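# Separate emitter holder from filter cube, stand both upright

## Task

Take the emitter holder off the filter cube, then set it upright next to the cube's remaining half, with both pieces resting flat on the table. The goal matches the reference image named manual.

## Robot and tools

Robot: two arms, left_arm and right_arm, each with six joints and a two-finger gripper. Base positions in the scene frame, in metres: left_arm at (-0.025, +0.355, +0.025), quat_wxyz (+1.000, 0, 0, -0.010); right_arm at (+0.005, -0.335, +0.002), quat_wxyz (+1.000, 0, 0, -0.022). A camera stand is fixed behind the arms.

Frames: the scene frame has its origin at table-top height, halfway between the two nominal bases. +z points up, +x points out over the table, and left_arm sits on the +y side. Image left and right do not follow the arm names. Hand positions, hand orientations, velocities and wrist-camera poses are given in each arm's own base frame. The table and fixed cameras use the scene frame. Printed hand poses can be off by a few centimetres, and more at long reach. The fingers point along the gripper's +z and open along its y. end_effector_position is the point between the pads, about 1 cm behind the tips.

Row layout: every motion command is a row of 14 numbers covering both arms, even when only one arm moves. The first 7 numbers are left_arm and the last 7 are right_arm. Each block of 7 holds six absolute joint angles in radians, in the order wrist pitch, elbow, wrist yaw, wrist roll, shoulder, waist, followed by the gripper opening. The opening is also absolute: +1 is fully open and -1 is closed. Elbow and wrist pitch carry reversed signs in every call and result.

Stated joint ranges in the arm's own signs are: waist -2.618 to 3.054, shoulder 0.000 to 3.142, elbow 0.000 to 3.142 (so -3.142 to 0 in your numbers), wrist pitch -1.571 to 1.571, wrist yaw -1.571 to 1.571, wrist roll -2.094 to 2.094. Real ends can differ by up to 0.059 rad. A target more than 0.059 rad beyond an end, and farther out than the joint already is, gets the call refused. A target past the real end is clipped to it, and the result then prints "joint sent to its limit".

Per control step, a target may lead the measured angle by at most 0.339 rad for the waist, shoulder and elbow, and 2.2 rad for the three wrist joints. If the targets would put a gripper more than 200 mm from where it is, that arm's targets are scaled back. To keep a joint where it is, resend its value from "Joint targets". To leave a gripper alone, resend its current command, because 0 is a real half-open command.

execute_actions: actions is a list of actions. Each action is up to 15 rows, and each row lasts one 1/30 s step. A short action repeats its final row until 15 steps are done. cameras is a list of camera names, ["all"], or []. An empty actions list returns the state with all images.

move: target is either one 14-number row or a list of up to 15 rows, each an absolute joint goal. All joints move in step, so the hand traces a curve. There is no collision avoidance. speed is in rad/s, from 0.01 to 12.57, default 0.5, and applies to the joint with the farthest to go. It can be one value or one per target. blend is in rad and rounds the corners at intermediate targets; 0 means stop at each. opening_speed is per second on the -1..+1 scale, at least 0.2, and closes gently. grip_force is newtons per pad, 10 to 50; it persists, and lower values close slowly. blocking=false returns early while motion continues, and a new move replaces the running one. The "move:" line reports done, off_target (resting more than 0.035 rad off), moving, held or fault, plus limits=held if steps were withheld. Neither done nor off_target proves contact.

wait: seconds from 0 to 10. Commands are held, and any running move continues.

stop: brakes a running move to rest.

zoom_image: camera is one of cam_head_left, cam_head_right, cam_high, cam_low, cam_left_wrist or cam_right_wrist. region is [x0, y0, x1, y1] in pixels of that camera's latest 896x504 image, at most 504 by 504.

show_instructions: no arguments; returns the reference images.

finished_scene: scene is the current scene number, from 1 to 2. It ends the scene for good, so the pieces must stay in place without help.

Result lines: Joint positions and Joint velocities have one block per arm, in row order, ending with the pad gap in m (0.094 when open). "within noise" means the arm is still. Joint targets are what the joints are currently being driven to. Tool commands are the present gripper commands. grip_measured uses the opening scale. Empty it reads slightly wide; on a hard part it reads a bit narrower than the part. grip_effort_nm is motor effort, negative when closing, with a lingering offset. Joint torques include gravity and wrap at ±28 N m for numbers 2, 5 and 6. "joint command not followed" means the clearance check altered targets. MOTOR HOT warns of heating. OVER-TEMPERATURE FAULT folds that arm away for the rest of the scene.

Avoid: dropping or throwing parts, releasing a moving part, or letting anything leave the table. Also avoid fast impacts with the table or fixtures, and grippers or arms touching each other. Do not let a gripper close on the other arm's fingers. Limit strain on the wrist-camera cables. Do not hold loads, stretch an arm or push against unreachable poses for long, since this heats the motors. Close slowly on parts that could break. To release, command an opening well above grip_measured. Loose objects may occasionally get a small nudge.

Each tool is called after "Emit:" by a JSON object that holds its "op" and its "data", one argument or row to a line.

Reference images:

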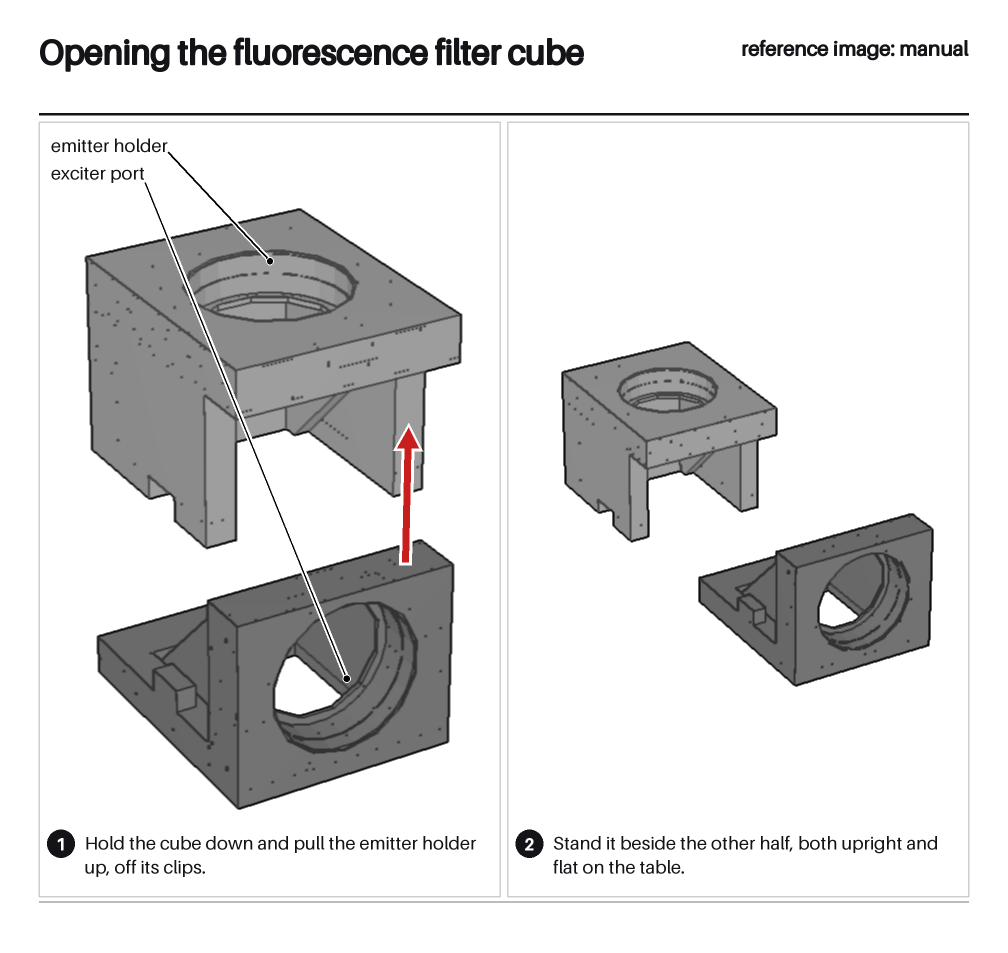

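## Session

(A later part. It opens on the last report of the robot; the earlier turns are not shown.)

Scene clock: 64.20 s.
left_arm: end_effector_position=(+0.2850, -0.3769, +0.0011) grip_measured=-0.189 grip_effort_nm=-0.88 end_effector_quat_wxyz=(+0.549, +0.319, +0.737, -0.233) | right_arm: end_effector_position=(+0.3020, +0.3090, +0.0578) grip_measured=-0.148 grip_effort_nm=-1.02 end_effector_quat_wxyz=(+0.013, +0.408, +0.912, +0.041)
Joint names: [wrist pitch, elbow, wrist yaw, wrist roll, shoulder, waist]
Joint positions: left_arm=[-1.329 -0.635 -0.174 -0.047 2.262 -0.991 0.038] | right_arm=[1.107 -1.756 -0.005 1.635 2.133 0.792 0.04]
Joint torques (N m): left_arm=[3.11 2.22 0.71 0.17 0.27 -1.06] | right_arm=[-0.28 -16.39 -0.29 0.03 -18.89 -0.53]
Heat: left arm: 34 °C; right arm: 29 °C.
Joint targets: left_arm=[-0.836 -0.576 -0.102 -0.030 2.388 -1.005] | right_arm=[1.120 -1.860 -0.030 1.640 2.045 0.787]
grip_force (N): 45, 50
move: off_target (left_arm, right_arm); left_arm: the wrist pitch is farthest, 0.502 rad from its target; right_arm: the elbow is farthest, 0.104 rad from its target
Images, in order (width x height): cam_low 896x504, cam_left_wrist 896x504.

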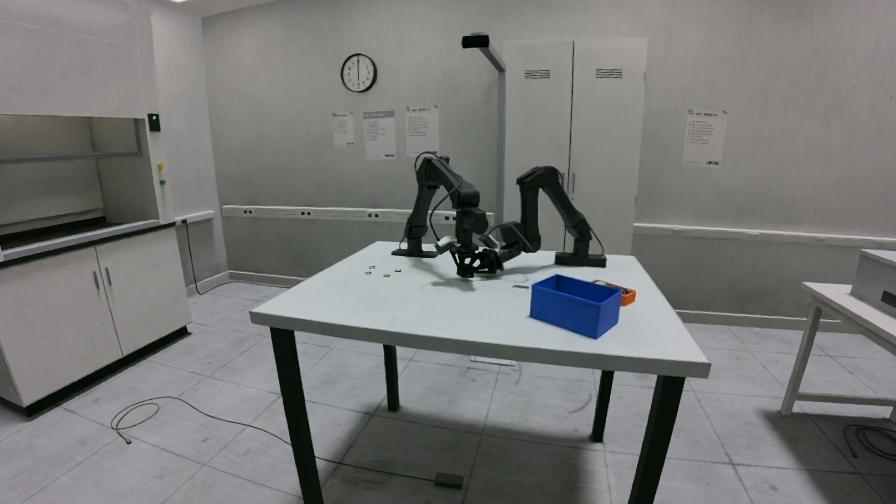

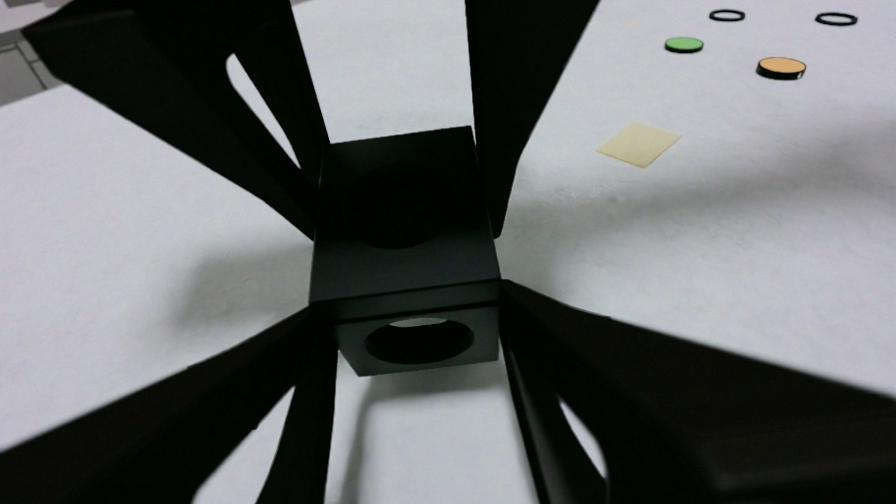

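Emit:
{"op": "move", "data": {
  "target": [
    [-0.58,-0.625,-0.15,-0.03,2.29,-0.998,-0.45,1.12,-1.84,-0.02,1.64,2.02,0.787,-0.45]
  ],
  "speed": 0.3,
  "cameras": ["cam_left_wrist"]
}}

Scene clock: 67.77 s.
left_arm: end_effector_position=(+0.2921, -0.3802, +0.0017) grip_measured=-0.189 grip_effort_nm=-0.89 end_effector_quat_wxyz=(+0.516, +0.325, +0.765, -0.205) | right_arm: end_effector_position=(+0.3074, +0.3065, +0.0580) grip_measured=-0.148 grip_effort_nm=-1.02 end_effector_quat_wxyz=(+0.026, +0.407, +0.912, +0.040)
Joint names: [wrist pitch, elbow, wrist yaw, wrist roll, shoulder, waist]
Joint positions: left_arm=[-1.08 -0.688 -0.196 -0.059 2.169 -0.991 0.038] | right_arm=[1.099 -1.756 0.02 1.628 2.133 0.79 0.04]
Joint torques (N m): left_arm=[3.18 1.73 0.4 0.3 -0.12 -0.49] | right_arm=[-0.24 -14.37 -0.47 0.1 -21.07 -0.35]
Heat: left arm: 36 °C; right arm: 29 °C.
Joint targets: left_arm=[-0.585 -0.626 -0.151 -0.030 2.289 -0.998] | right_arm=[1.120 -1.840 -0.020 1.640 2.020 0.787]
grip_force (N): 45, 50
move: off_target (left_arm, right_arm); left_arm: the wrist pitch is farthest, 0.500 rad from its target; right_arm: the shoulder is farthest, 0.113 rad from its target
Images, in order (width x height): cam_left_wrist 896x504.

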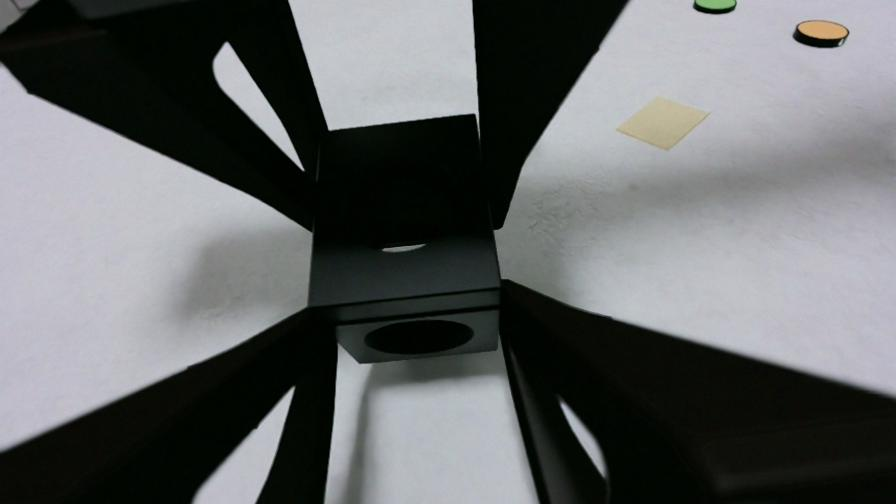

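Emit:
{"op": "move", "data": {
  "target": [
    [-0.58,-0.625,-0.15,0.4,2.29,-0.998,-0.45,1.12,-1.84,-0.02,1.64,2.02,0.787,-0.45]
  ],
  "speed": 0.5,
  "cameras": ["cam_left_wrist"]
}}

Scene clock: 72.27 s.
left_arm: end_effector_position=(+0.3043, -0.3698, +0.0016) grip_measured=-0.155 grip_effort_nm=-0.89 end_effector_quat_wxyz=(+0.542, +0.413, +0.722, -0.117) | right_arm: end_effector_position=(+0.3176, +0.3150, +0.0597) grip_measured=-0.148 grip_effort_nm=-1.02 end_effector_quat_wxyz=(+0.039, +0.407, +0.910, +0.064)
Joint names: [wrist pitch, elbow, wrist yaw, wrist roll, shoulder, waist]
Joint positions: left_arm=[-1.074 -0.689 -0.215 0.216 2.167 -0.965 0.04] | right_arm=[1.046 -1.756 0.027 1.629 2.133 0.79 0.04]
Joint torques (N m): left_arm=[3.09 1.77 0.6 2.12 -0.05 -2.65] | right_arm=[0.18 -14.45 -0.54 0.08 -21.12 -0.32]
Heat: left arm: 38 °C; right arm: 30 °C.
Joint targets: left_arm=[-0.585 -0.626 -0.151 0.398 2.289 -0.998] | right_arm=[1.120 -1.840 -0.020 1.640 2.020 0.787]
grip_force (N): 45, 50
move: off_target (left_arm, right_arm); left_arm: the wrist pitch is farthest, 0.494 rad from its target; right_arm: the shoulder is farthest, 0.113 rad from its target
Images, in order (width x height): cam_left_wrist 896x504.

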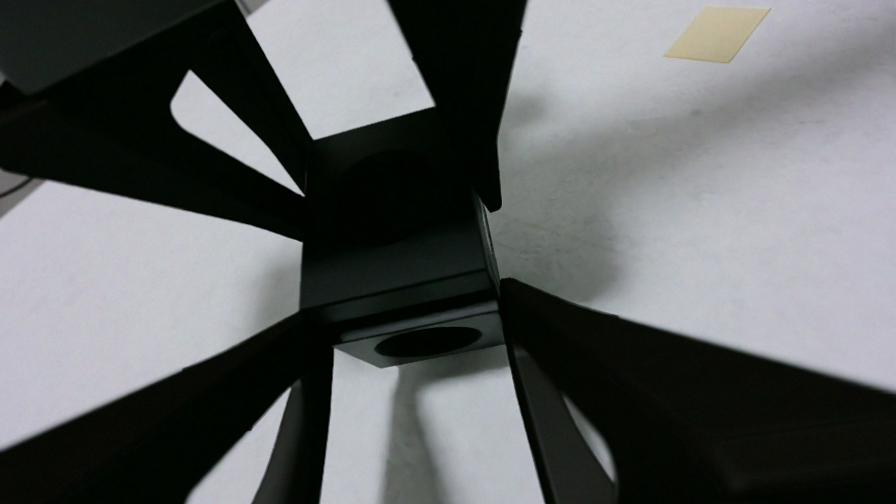

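Emit:
{"op": "zoom_image", "data": {
  "camera": "cam_left_wrist",
  "region": [280, 90, 540, 390]
}}

Scaled by 1.680 from the camera's 896x504 image, which has a finer 1280x720 frame.

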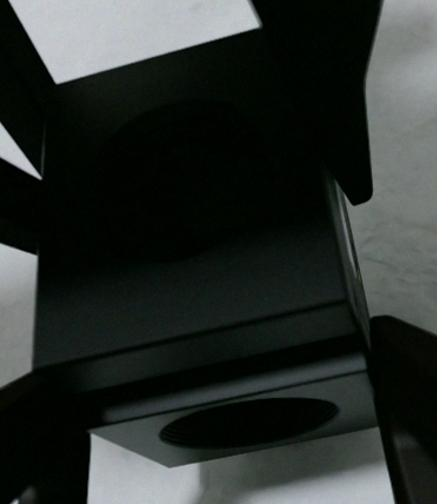

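Emit:
{"op": "move", "data": {
  "target": [
    [-0.58,-0.625,-0.18,-0.4,2.29,-0.98,-0.5,1.12,-1.84,-0.02,1.64,2.0,0.787,-0.5]
  ],
  "speed": 0.6,
  "cameras": ["cam_left_wrist"]
}}

Emit:
{"op": "zoom_image", "data": {
  "camera": "cam_left_wrist",
  "region": [260, 90, 560, 390]
}}

Scene clock: 74.73 s.
left_arm: end_effector_position=(+0.2938, -0.3750, -0.0060) grip_measured=-0.187 grip_effort_nm=-0.89 end_effector_quat_wxyz=(+0.486, +0.251, +0.803, -0.237) | right_arm: end_effector_position=(+0.3063, +0.3118, +0.0595) grip_measured=-0.170 grip_effort_nm=-1.02 end_effector_quat_wxyz=(+0.017, +0.404, +0.913, +0.050)
Joint names: [wrist pitch, elbow, wrist yaw, wrist roll, shoulder, waist]
Joint positions: left_arm=[-1.036 -0.692 -0.209 -0.248 2.167 -0.987 0.038] | right_arm=[1.093 -1.761 -0.003 1.625 2.133 0.791 0.039]
Joint torques (N m): left_arm=[2.78 2.13 0.23 -1.79 0.02 0.59] | right_arm=[-0.19 -13.86 -0.21 0.14 -22.79 -0.44]
Heat: left arm: 38 °C; right arm: 30 °C.
Joint targets: left_arm=[-0.580 -0.625 -0.180 -0.400 2.290 -0.980] | right_arm=[1.120 -1.840 -0.020 1.640 2.000 0.787]
grip_force (N): 45, 50
move: off_target (left_arm, right_arm); left_arm: the wrist pitch is farthest, 0.456 rad from its target; right_arm: the shoulder is farthest, 0.133 rad from its target
Images, in order (width x height): cam_left_wrist 896x504.

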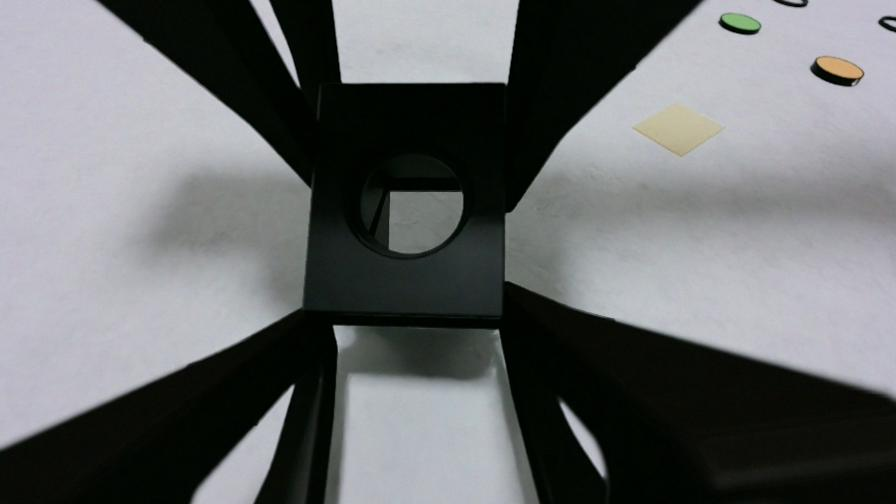

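Scaled by 1.680 from the camera's 896x504 image, which has a finer 1280x720 frame.

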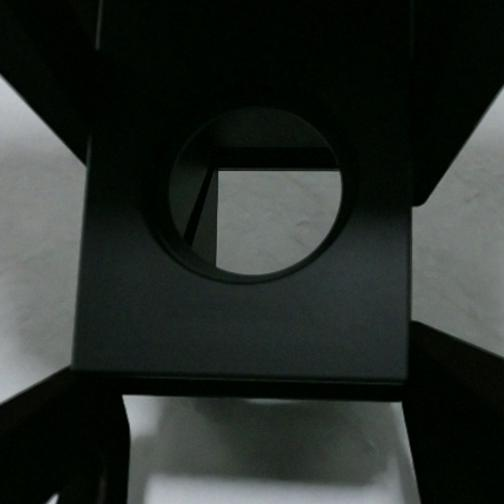

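Emit:
{"op": "execute_actions", "data": {
  "actions": [],
  "cameras": ["cam_right_wrist", "cam_low", "cam_head_left"]
}}

Emit:
{"op": "zoom_image", "data": {
  "camera": "cam_low",
  "region": [420, 225, 540, 295]
}}

Emit:
{"op": "zoom_image", "data": {
  "camera": "cam_head_left",
  "region": [360, 180, 520, 290]
}}

Scene clock: 75.43 s.
left_arm: end_effector_position=(+0.2938, -0.3750, -0.0060) grip_measured=-0.187 grip_effort_nm=-0.89 end_effector_quat_wxyz=(+0.486, +0.251, +0.803, -0.237) | right_arm: end_effector_position=(+0.3063, +0.3118, +0.0595) grip_measured=-0.170 grip_effort_nm=-1.02 end_effector_quat_wxyz=(+0.017, +0.404, +0.913, +0.050)
Joint names: [wrist pitch, elbow, wrist yaw, wrist roll, shoulder, waist]
Joint positions: left_arm=[-1.036 -0.692 -0.209 -0.248 2.167 -0.987 0.038] | right_arm=[1.093 -1.761 -0.003 1.625 2.133 0.791 0.039]
Joint velocities: within noise
Joint torques (N m): left_arm=[2.77 2.18 0.22 -1.8 0.02 0.59] | right_arm=[-0.17 -13.89 -0.2 0.13 -22.83 -0.39]
Heat: left arm: 38 °C; right arm: 31 °C.
Joint targets: left_arm=[-0.580 -0.625 -0.180 -0.400 2.290 -0.980] | right_arm=[1.120 -1.840 -0.020 1.640 2.000 0.787]
Tool commands: left_gripper/opening=-0.5 right_gripper/opening=-0.5
grip_force (N): 45, 50
Images, in order (width x height): cam_head_left 896x504, cam_low 896x504, cam_right_wrist 896x504.

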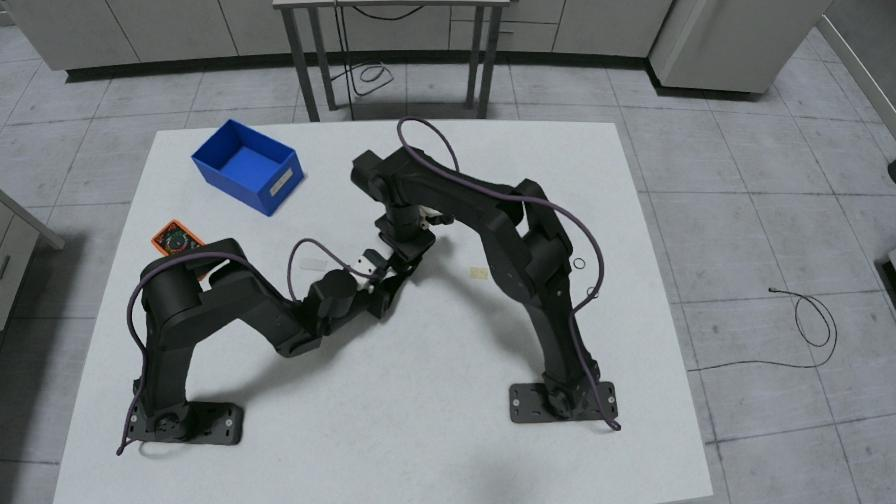

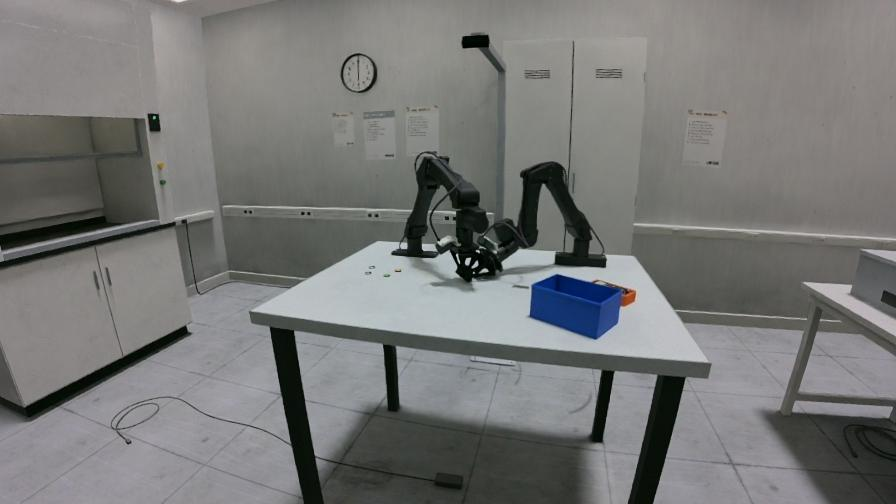

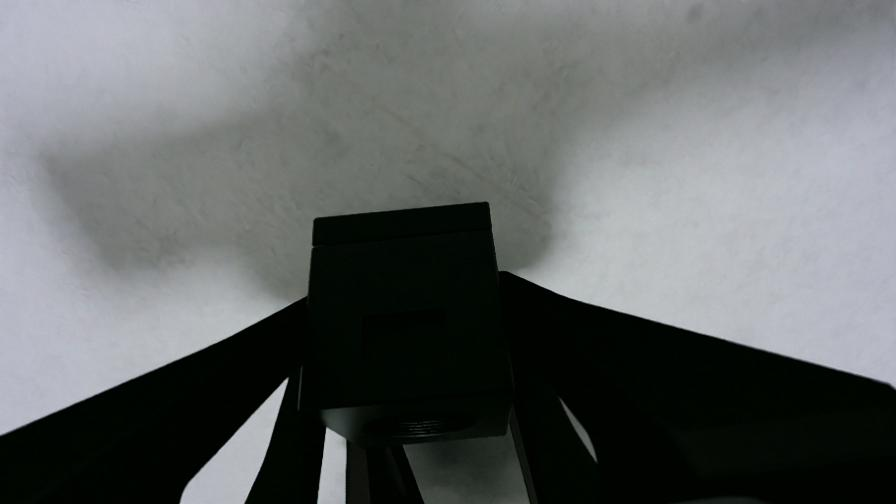

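Scaled by 4.200 from the camera's 896x504 image, which has a finer 1280x720 frame.

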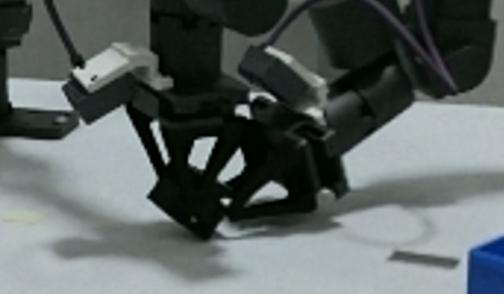

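Scaled by 3.150 from the camera's 896x504 image, which has a finer 1280x720 frame.

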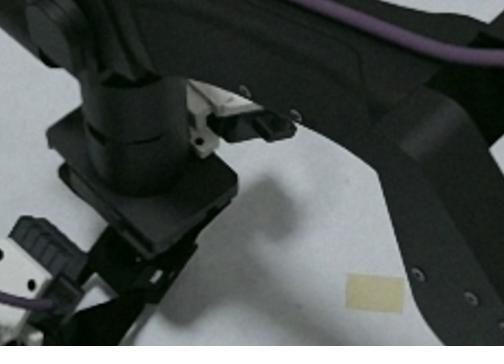

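Emit:
{"op": "move", "data": {
  "target": [
    [-1.02,-0.69,-0.2,-0.1,2.18,-0.987,-0.25,1.1,-1.765,-0.01,1.63,2.1,0.79,-0.35]
  ],
  "speed": 0.4,
  "cameras": ["cam_left_wrist","cam_right_wrist"]
}}

Scene clock: 78.73 s.
left_arm: end_effector_position=(+0.2986, -0.3803, +0.0073) grip_measured=-0.187 grip_effort_nm=-0.89 end_effector_quat_wxyz=(+0.517, +0.282, +0.777, -0.223) | right_arm: end_effector_position=(+0.3078, +0.3127, +0.0597) grip_measured=-0.172 grip_effort_nm=-1.02 end_effector_quat_wxyz=(+0.020, +0.405, +0.912, +0.053)
Joint names: [wrist pitch, elbow, wrist yaw, wrist roll, shoulder, waist]
Joint positions: left_arm=[-1.083 -0.7 -0.215 -0.144 2.167 -0.987 0.038] | right_arm=[1.086 -1.761 -0.001 1.627 2.133 0.791 0.039]
Joint torques (N m): left_arm=[-1.36 -2.29 0.07 0.51 -7.61 -0.02] | right_arm=[-0.32 -6.41 -0.12 0.01 -14.12 -0.09]
Heat: left arm: 38 °C; right arm: 31 °C.
Joint targets: left_arm=[-1.020 -0.690 -0.200 -0.100 2.180 -0.987] | right_arm=[1.100 -1.765 -0.010 1.630 2.100 0.790]
grip_force (N): 45, 50
move: off_target (left_arm); left_arm: the wrist pitch is farthest, 0.063 rad from its target
Images, in order (width x height): cam_left_wrist 896x504, cam_right_wrist 896x504.

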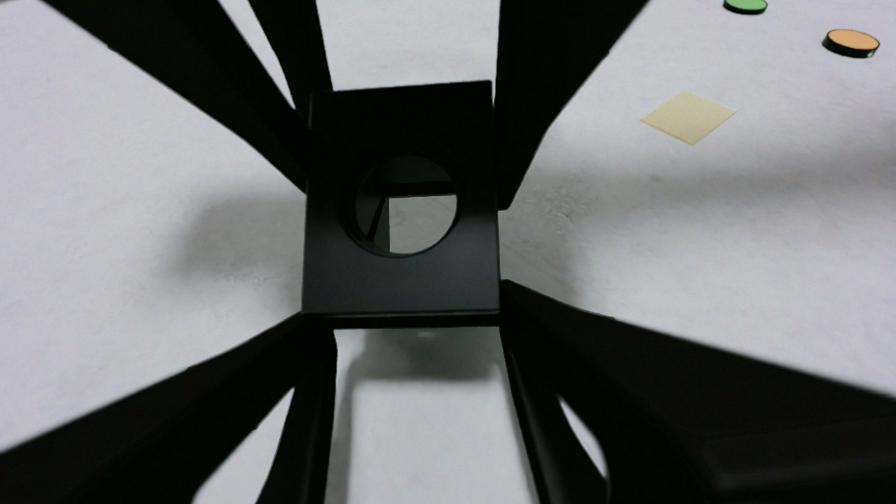

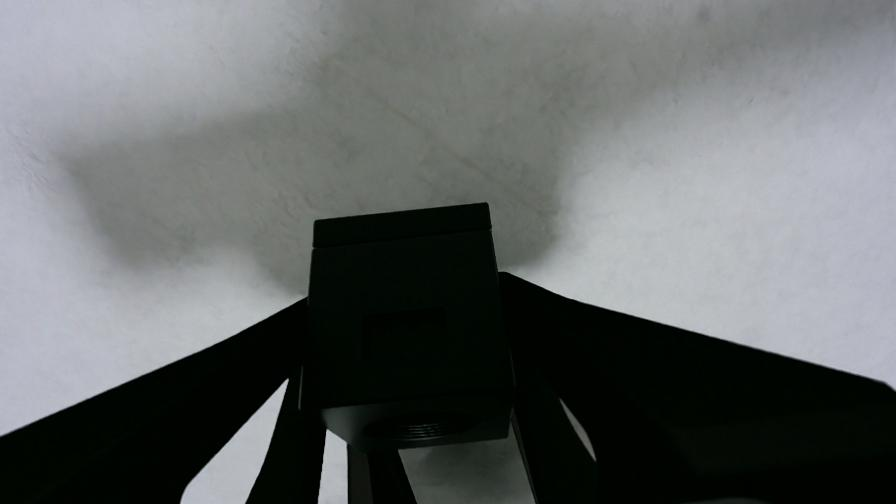

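Emit:
{"op": "move", "data": {
  "target": [
    [-1.1,-0.69,-0.215,-0.13,2.16,-0.987,0.2,1.1,-1.765,-0.01,1.63,2.1,0.79,-0.35]
  ],
  "opening_speed": 0.5,
  "speed": 0.3,
  "cameras": ["cam_left_wrist","cam_right_wrist"]
}}

Scene clock: 80.60 s.
left_arm: end_effector_position=(+0.2984, -0.3803, +0.0075) grip_measured=+0.198 grip_effort_nm=0.13 end_effector_quat_wxyz=(+0.519, +0.287, +0.775, -0.221) | right_arm: end_effector_position=(+0.3068, +0.3142, +0.0597) grip_measured=-0.172 grip_effort_nm=-1.02 end_effector_quat_wxyz=(+0.015, +0.405, +0.913, +0.055)
Joint names: [wrist pitch, elbow, wrist yaw, wrist roll, shoulder, waist]
Joint positions: left_arm=[-1.085 -0.699 -0.214 -0.133 2.167 -0.987 0.056] | right_arm=[1.084 -1.761 -0.01 1.627 2.133 0.791 0.039]
Joint torques (N m): left_arm=[-2.15 -2.28 -0.07 0.01 -8.99 0.08] | right_arm=[-0.32 -6.41 -0.03 0.01 -14.12 -0.09]
Heat: left arm: 37 °C; right arm: 31 °C.
Joint targets: left_arm=[-1.100 -0.690 -0.215 -0.130 2.160 -0.987] | right_arm=[1.100 -1.765 -0.010 1.630 2.100 0.790]
grip_force (N): 45, 50
move: done
Images, in order (width x height): cam_left_wrist 896x504, cam_right_wrist 896x504.

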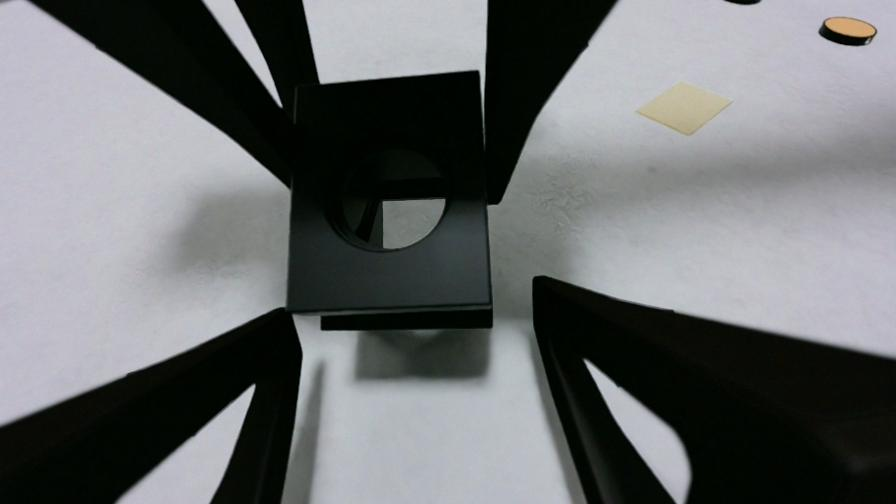

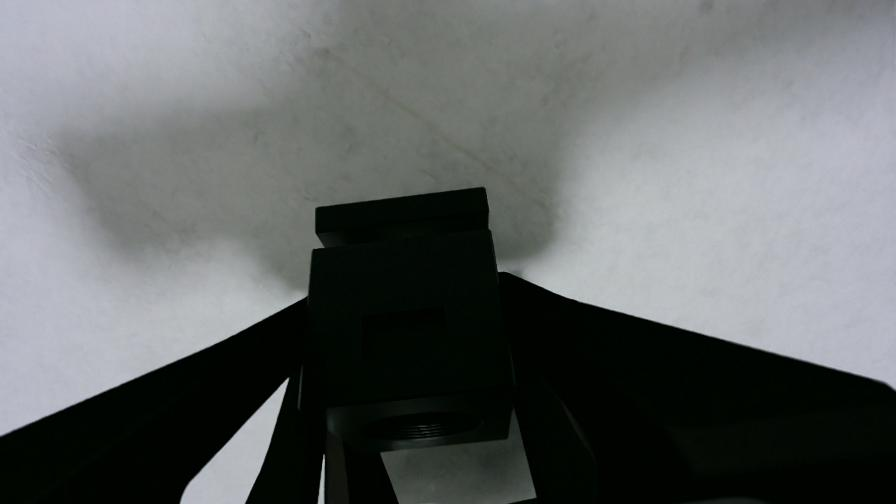

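Emit:
{"op": "move", "data": {
  "target": [
    [-1.115,-0.53,-0.215,-0.13,2.03,-0.987,0.3,1.1,-1.765,-0.01,1.63,2.1,0.79,-0.35]
  ],
  "speed": 0.2,
  "cameras": ["cam_left_wrist","cam_right_wrist","cam_low"]
}}

Emit:
{"op": "zoom_image", "data": {
  "camera": "cam_low",
  "region": [440, 240, 520, 290]
}}

Scene clock: 83.83 s.
left_arm: end_effector_position=(+0.2758, -0.3460, +0.0080) grip_measured=+0.298 grip_effort_nm=0.14 end_effector_quat_wxyz=(+0.505, +0.293, +0.784, -0.210) | right_arm: end_effector_position=(+0.3068, +0.3142, +0.0597) grip_measured=-0.172 grip_effort_nm=-1.02 end_effector_quat_wxyz=(+0.015, +0.405, +0.913, +0.055)
Joint names: [wrist pitch, elbow, wrist yaw, wrist roll, shoulder, waist]
Joint positions: left_arm=[-1.1 -0.538 -0.214 -0.133 2.062 -0.987 0.061] | right_arm=[1.084 -1.761 -0.01 1.627 2.133 0.791 0.039]
Joint torques (N m): left_arm=[-2.1 -2.06 -0.08 0.01 -9.77 0.06] | right_arm=[-0.34 -6.34 0 0.01 -14.12 -0.13]
Heat: left arm: 37 °C; right arm: 31 °C.
Joint targets: left_arm=[-1.115 -0.530 -0.215 -0.130 2.030 -0.987] | right_arm=[1.100 -1.765 -0.010 1.630 2.100 0.790]
grip_force (N): 45, 50
move: done
Images, in order (width x height): cam_low 896x504, cam_left_wrist 896x504, cam_right_wrist 896x504.

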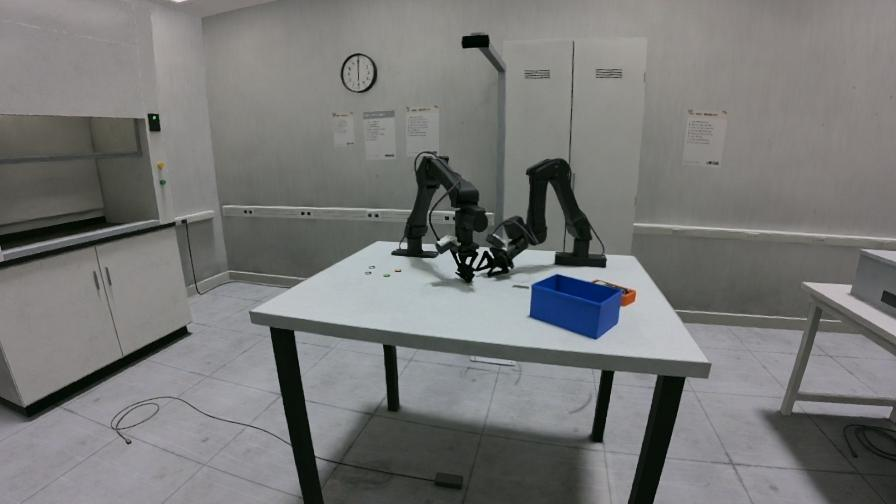

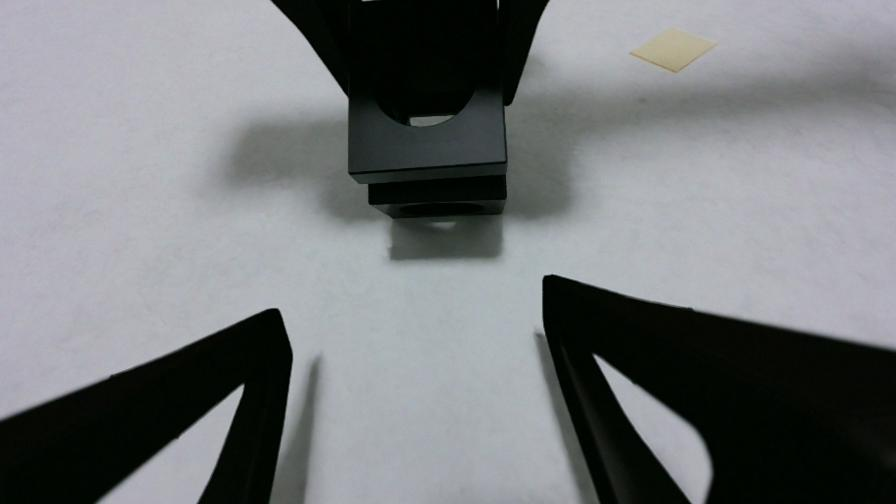

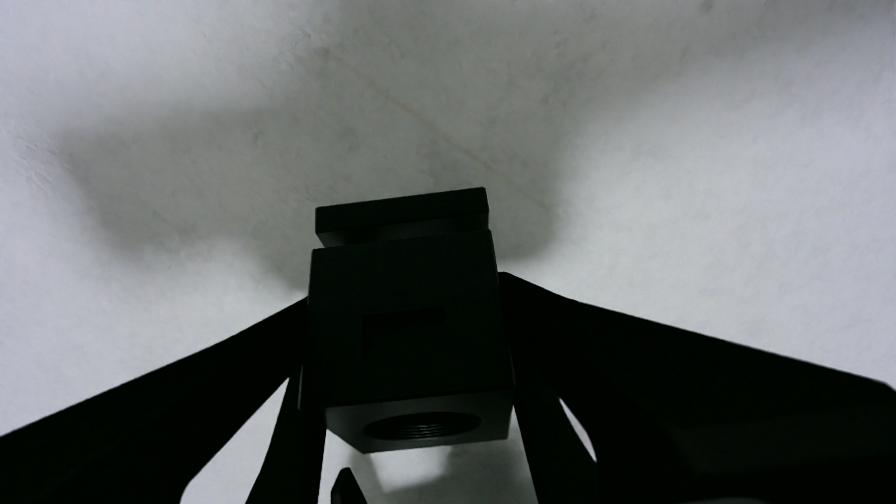

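Scaled by 6.300 from the camera's 896x504 image, which has a finer 1280x720 frame.

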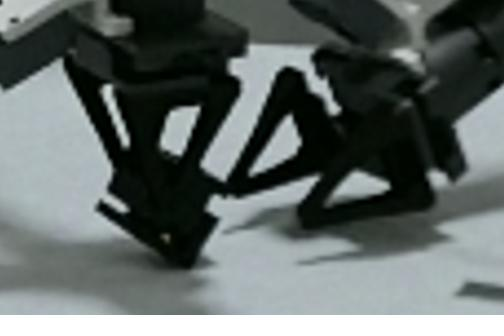

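Emit:
{"op": "move", "data": {
  "target": [
    [-1.115,-0.53,-0.215,-0.13,2.03,-0.987,0.3,1.23,-1.90,-0.02,1.63,2.25,0.791,-0.35]
  ],
  "speed": 0.12,
  "grip_force": [45, 14],
  "cameras": ["cam_right_wrist","cam_low","cam_left_wrist"]
}}

Emit:
{"op": "zoom_image", "data": {
  "camera": "cam_low",
  "region": [440, 240, 520, 290]
}}

Scene clock: 87.40 s.
left_arm: end_effector_position=(+0.2758, -0.3460, +0.0080) grip_measured=+0.298 grip_effort_nm=0.13 end_effector_quat_wxyz=(+0.505, +0.293, +0.784, -0.210) | right_arm: end_effector_position=(+0.3092, +0.3181, +0.0626) grip_measured=-0.158 grip_effort_nm=-0.37 end_effector_quat_wxyz=(+0.004, +0.406, +0.914, +0.032)
Joint names: [wrist pitch, elbow, wrist yaw, wrist roll, shoulder, waist]
Joint positions: left_arm=[-1.1 -0.538 -0.214 -0.133 2.062 -0.987 0.061] | right_arm=[1.195 -1.893 -0.016 1.627 2.206 0.791 0.04]
Joint torques (N m): left_arm=[-2.14 -2.04 -0.08 0 -9.8 0.03] | right_arm=[-0.04 -6.65 -0.07 0.02 -8.34 -0.08]
Heat: left arm: 36 °C; right arm: 31 °C.
Joint targets: left_arm=[-1.115 -0.530 -0.215 -0.130 2.030 -0.987] | right_arm=[1.230 -1.900 -0.020 1.630 2.250 0.791]
grip_force (N): 45, 14
move: off_target (right_arm); right_arm: the shoulder is farthest, 0.044 rad from its target
Images, in order (width x height): cam_low 896x504, cam_left_wrist 896x504, cam_right_wrist 896x504.

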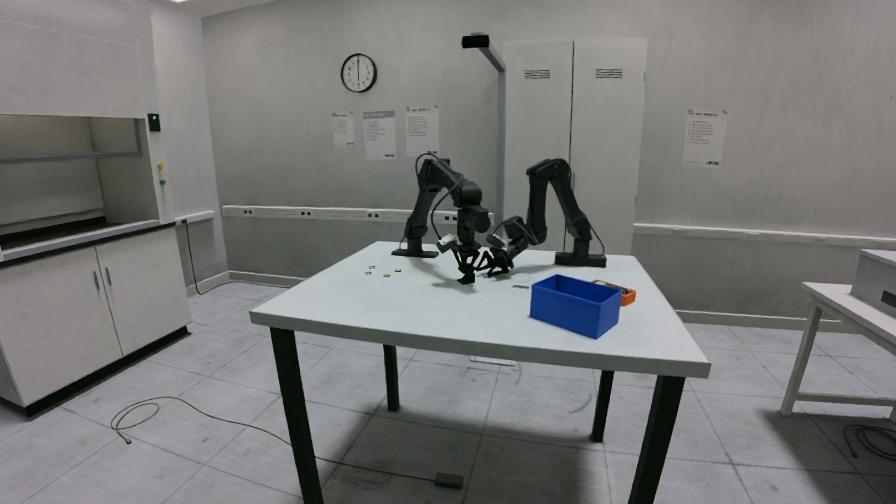

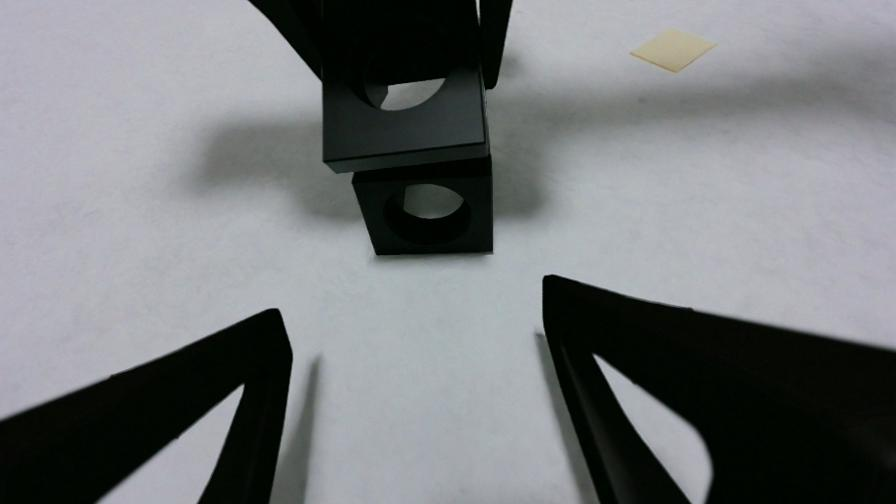

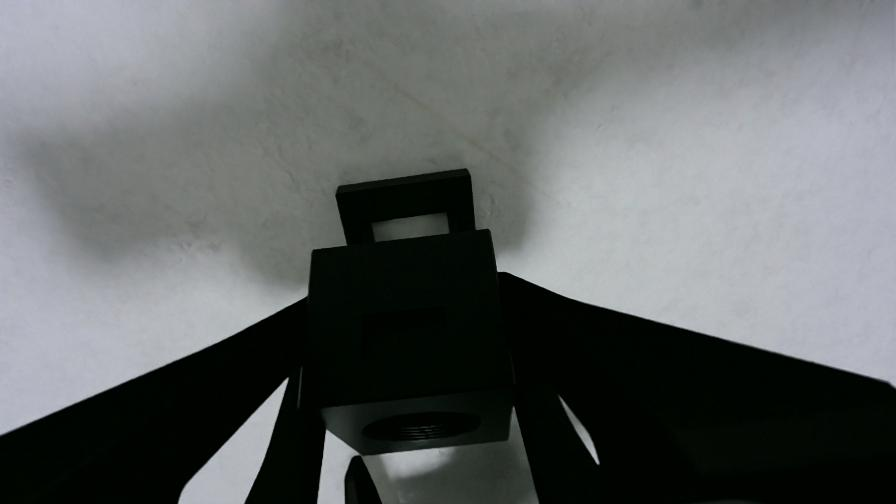

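Scaled by 6.300 from the camera's 896x504 image, which has a finer 1280x720 frame.

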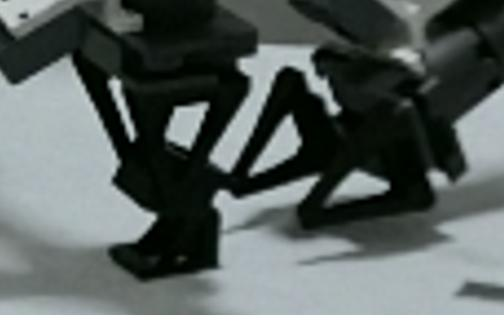

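Emit:
{"op": "move", "data": {
  "target": [
    [-1.115,-0.53,-0.215,-0.13,2.03,-0.987,0.3,1.476,-2.17,-0.02,1.63,2.26,0.791,-0.35]
  ],
  "speed": 0.2,
  "cameras": ["cam_right_wrist","cam_low","cam_left_wrist"]
}}

Emit:
{"op": "zoom_image", "data": {
  "camera": "cam_low",
  "region": [440, 240, 520, 290]
}}

Scene clock: 92.10 s.
left_arm: end_effector_position=(+0.2758, -0.3460, +0.0080) grip_measured=+0.298 grip_effort_nm=0.14 end_effector_quat_wxyz=(+0.505, +0.293, +0.784, -0.210) | right_arm: end_effector_position=(+0.3085, +0.3185, +0.1097) grip_measured=-0.158 grip_effort_nm=-0.37 end_effector_quat_wxyz=(-0.003, +0.406, +0.914, +0.021)
Joint names: [wrist pitch, elbow, wrist yaw, wrist roll, shoulder, waist]
Joint positions: left_arm=[-1.1 -0.538 -0.214 -0.133 2.062 -0.987 0.061] | right_arm=[1.434 -2.144 -0.02 1.627 2.245 0.791 0.04]
Joint torques (N m): left_arm=[-2.14 -2.09 -0.09 0.01 -9.81 0.08] | right_arm=[0.05 -8.36 -0.01 0.01 -10.81 -0.05]
Heat: left arm: 36 °C; right arm: 31 °C.
Joint targets: left_arm=[-1.115 -0.530 -0.215 -0.130 2.030 -0.987] | right_arm=[1.476 -2.170 -0.020 1.630 2.260 0.791]
grip_force (N): 45, 14
move: off_target (right_arm); right_arm: the wrist pitch is farthest, 0.042 rad from its target
Images, in order (width x height): cam_low 896x504, cam_left_wrist 896x504, cam_right_wrist 896x504.

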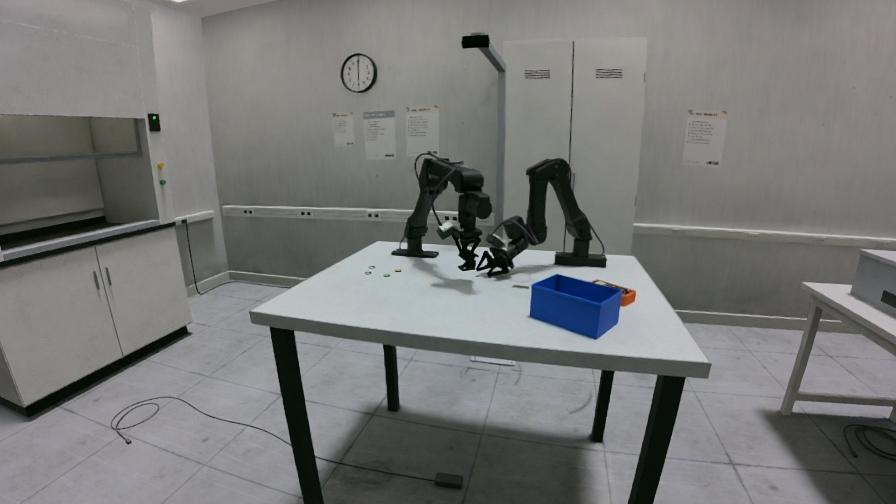

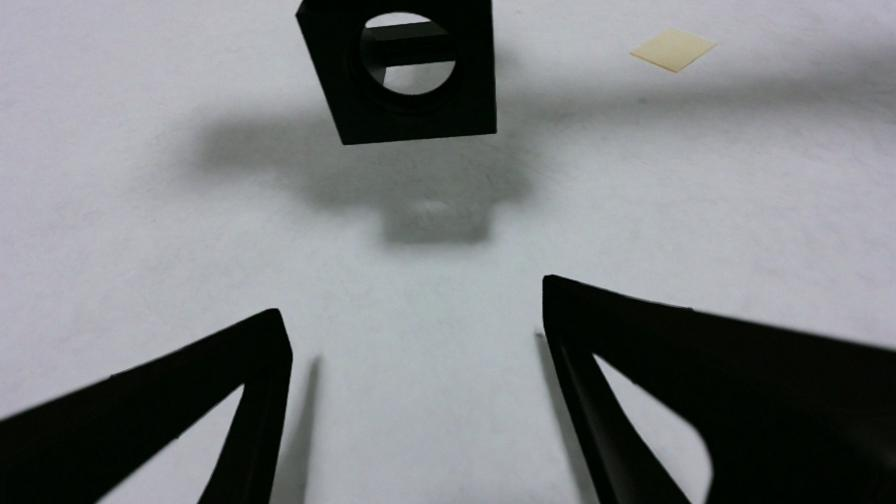

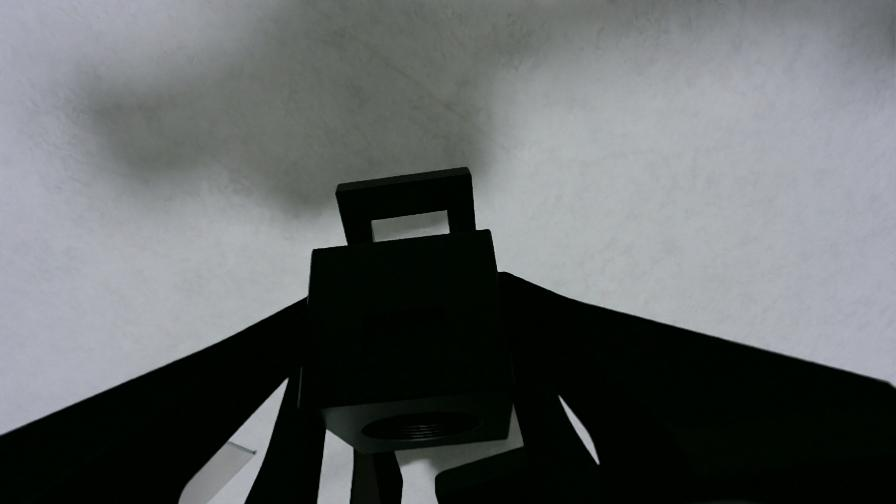

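Scaled by 6.300 from the camera's 896x504 image, which has a finer 1280x720 frame.

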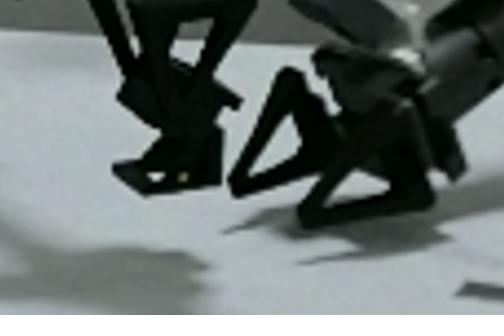

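Emit:
{"op": "move", "data": {
  "target": [
    [-1.115,-0.53,-0.215,-0.13,2.03,-0.987,0.3,1.25,-1.925,-0.02,1.63,2.24,0.791,-0.35]
  ],
  "speed": 0.15,
  "cameras": ["cam_right_wrist","cam_low","cam_left_wrist"]
}}

Emit:
{"op": "zoom_image", "data": {
  "camera": "cam_low",
  "region": [440, 240, 520, 290]
}}

Scene clock: 94.47 s.
left_arm: end_effector_position=(+0.2758, -0.3460, +0.0080) grip_measured=+0.298 grip_effort_nm=0.13 end_effector_quat_wxyz=(+0.505, +0.293, +0.784, -0.210) | right_arm: end_effector_position=(+0.3071, +0.3173, +0.0615) grip_measured=-0.158 grip_effort_nm=-0.37 end_effector_quat_wxyz=(-0.006, +0.406, +0.914, +0.014)
Joint names: [wrist pitch, elbow, wrist yaw, wrist roll, shoulder, waist]
Joint positions: left_arm=[-1.1 -0.538 -0.214 -0.133 2.062 -0.987 0.061] | right_arm=[1.257 -1.951 -0.021 1.627 2.243 0.791 0.04]
Joint torques (N m): left_arm=[-2.15 -2.03 -0.09 0.01 -9.83 -0.01] | right_arm=[-0.38 -3.37 -0.01 0.01 -12.29 -0.02]
Heat: left arm: 35 °C; right arm: 30 °C.
Joint targets: left_arm=[-1.115 -0.530 -0.215 -0.130 2.030 -0.987] | right_arm=[1.250 -1.925 -0.020 1.630 2.240 0.791]
grip_force (N): 45, 14
move: done
Images, in order (width x height): cam_low 896x504, cam_left_wrist 896x504, cam_right_wrist 896x504.

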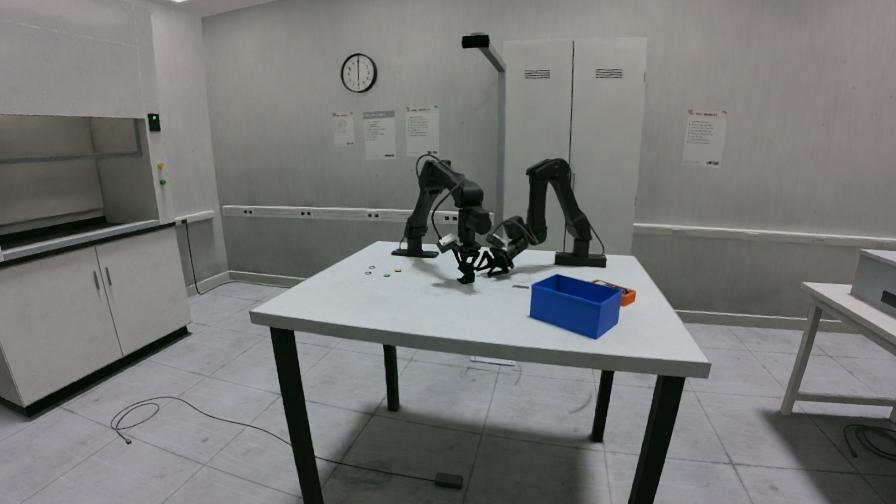

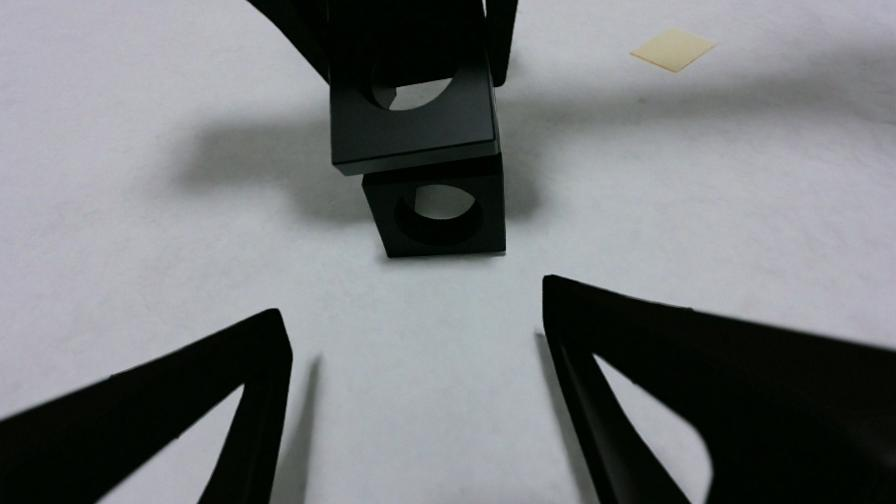

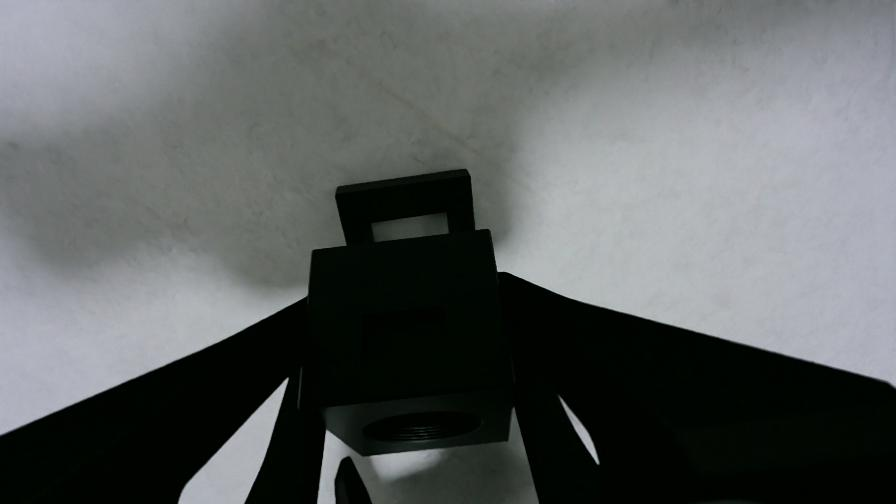

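Scaled by 6.300 from the camera's 896x504 image, which has a finer 1280x720 frame.

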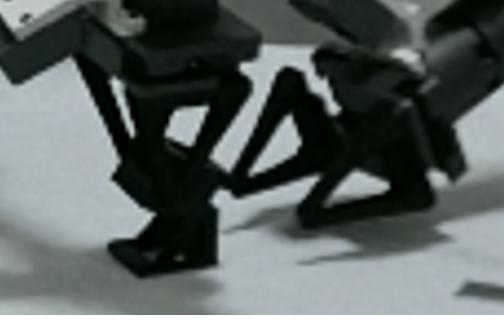

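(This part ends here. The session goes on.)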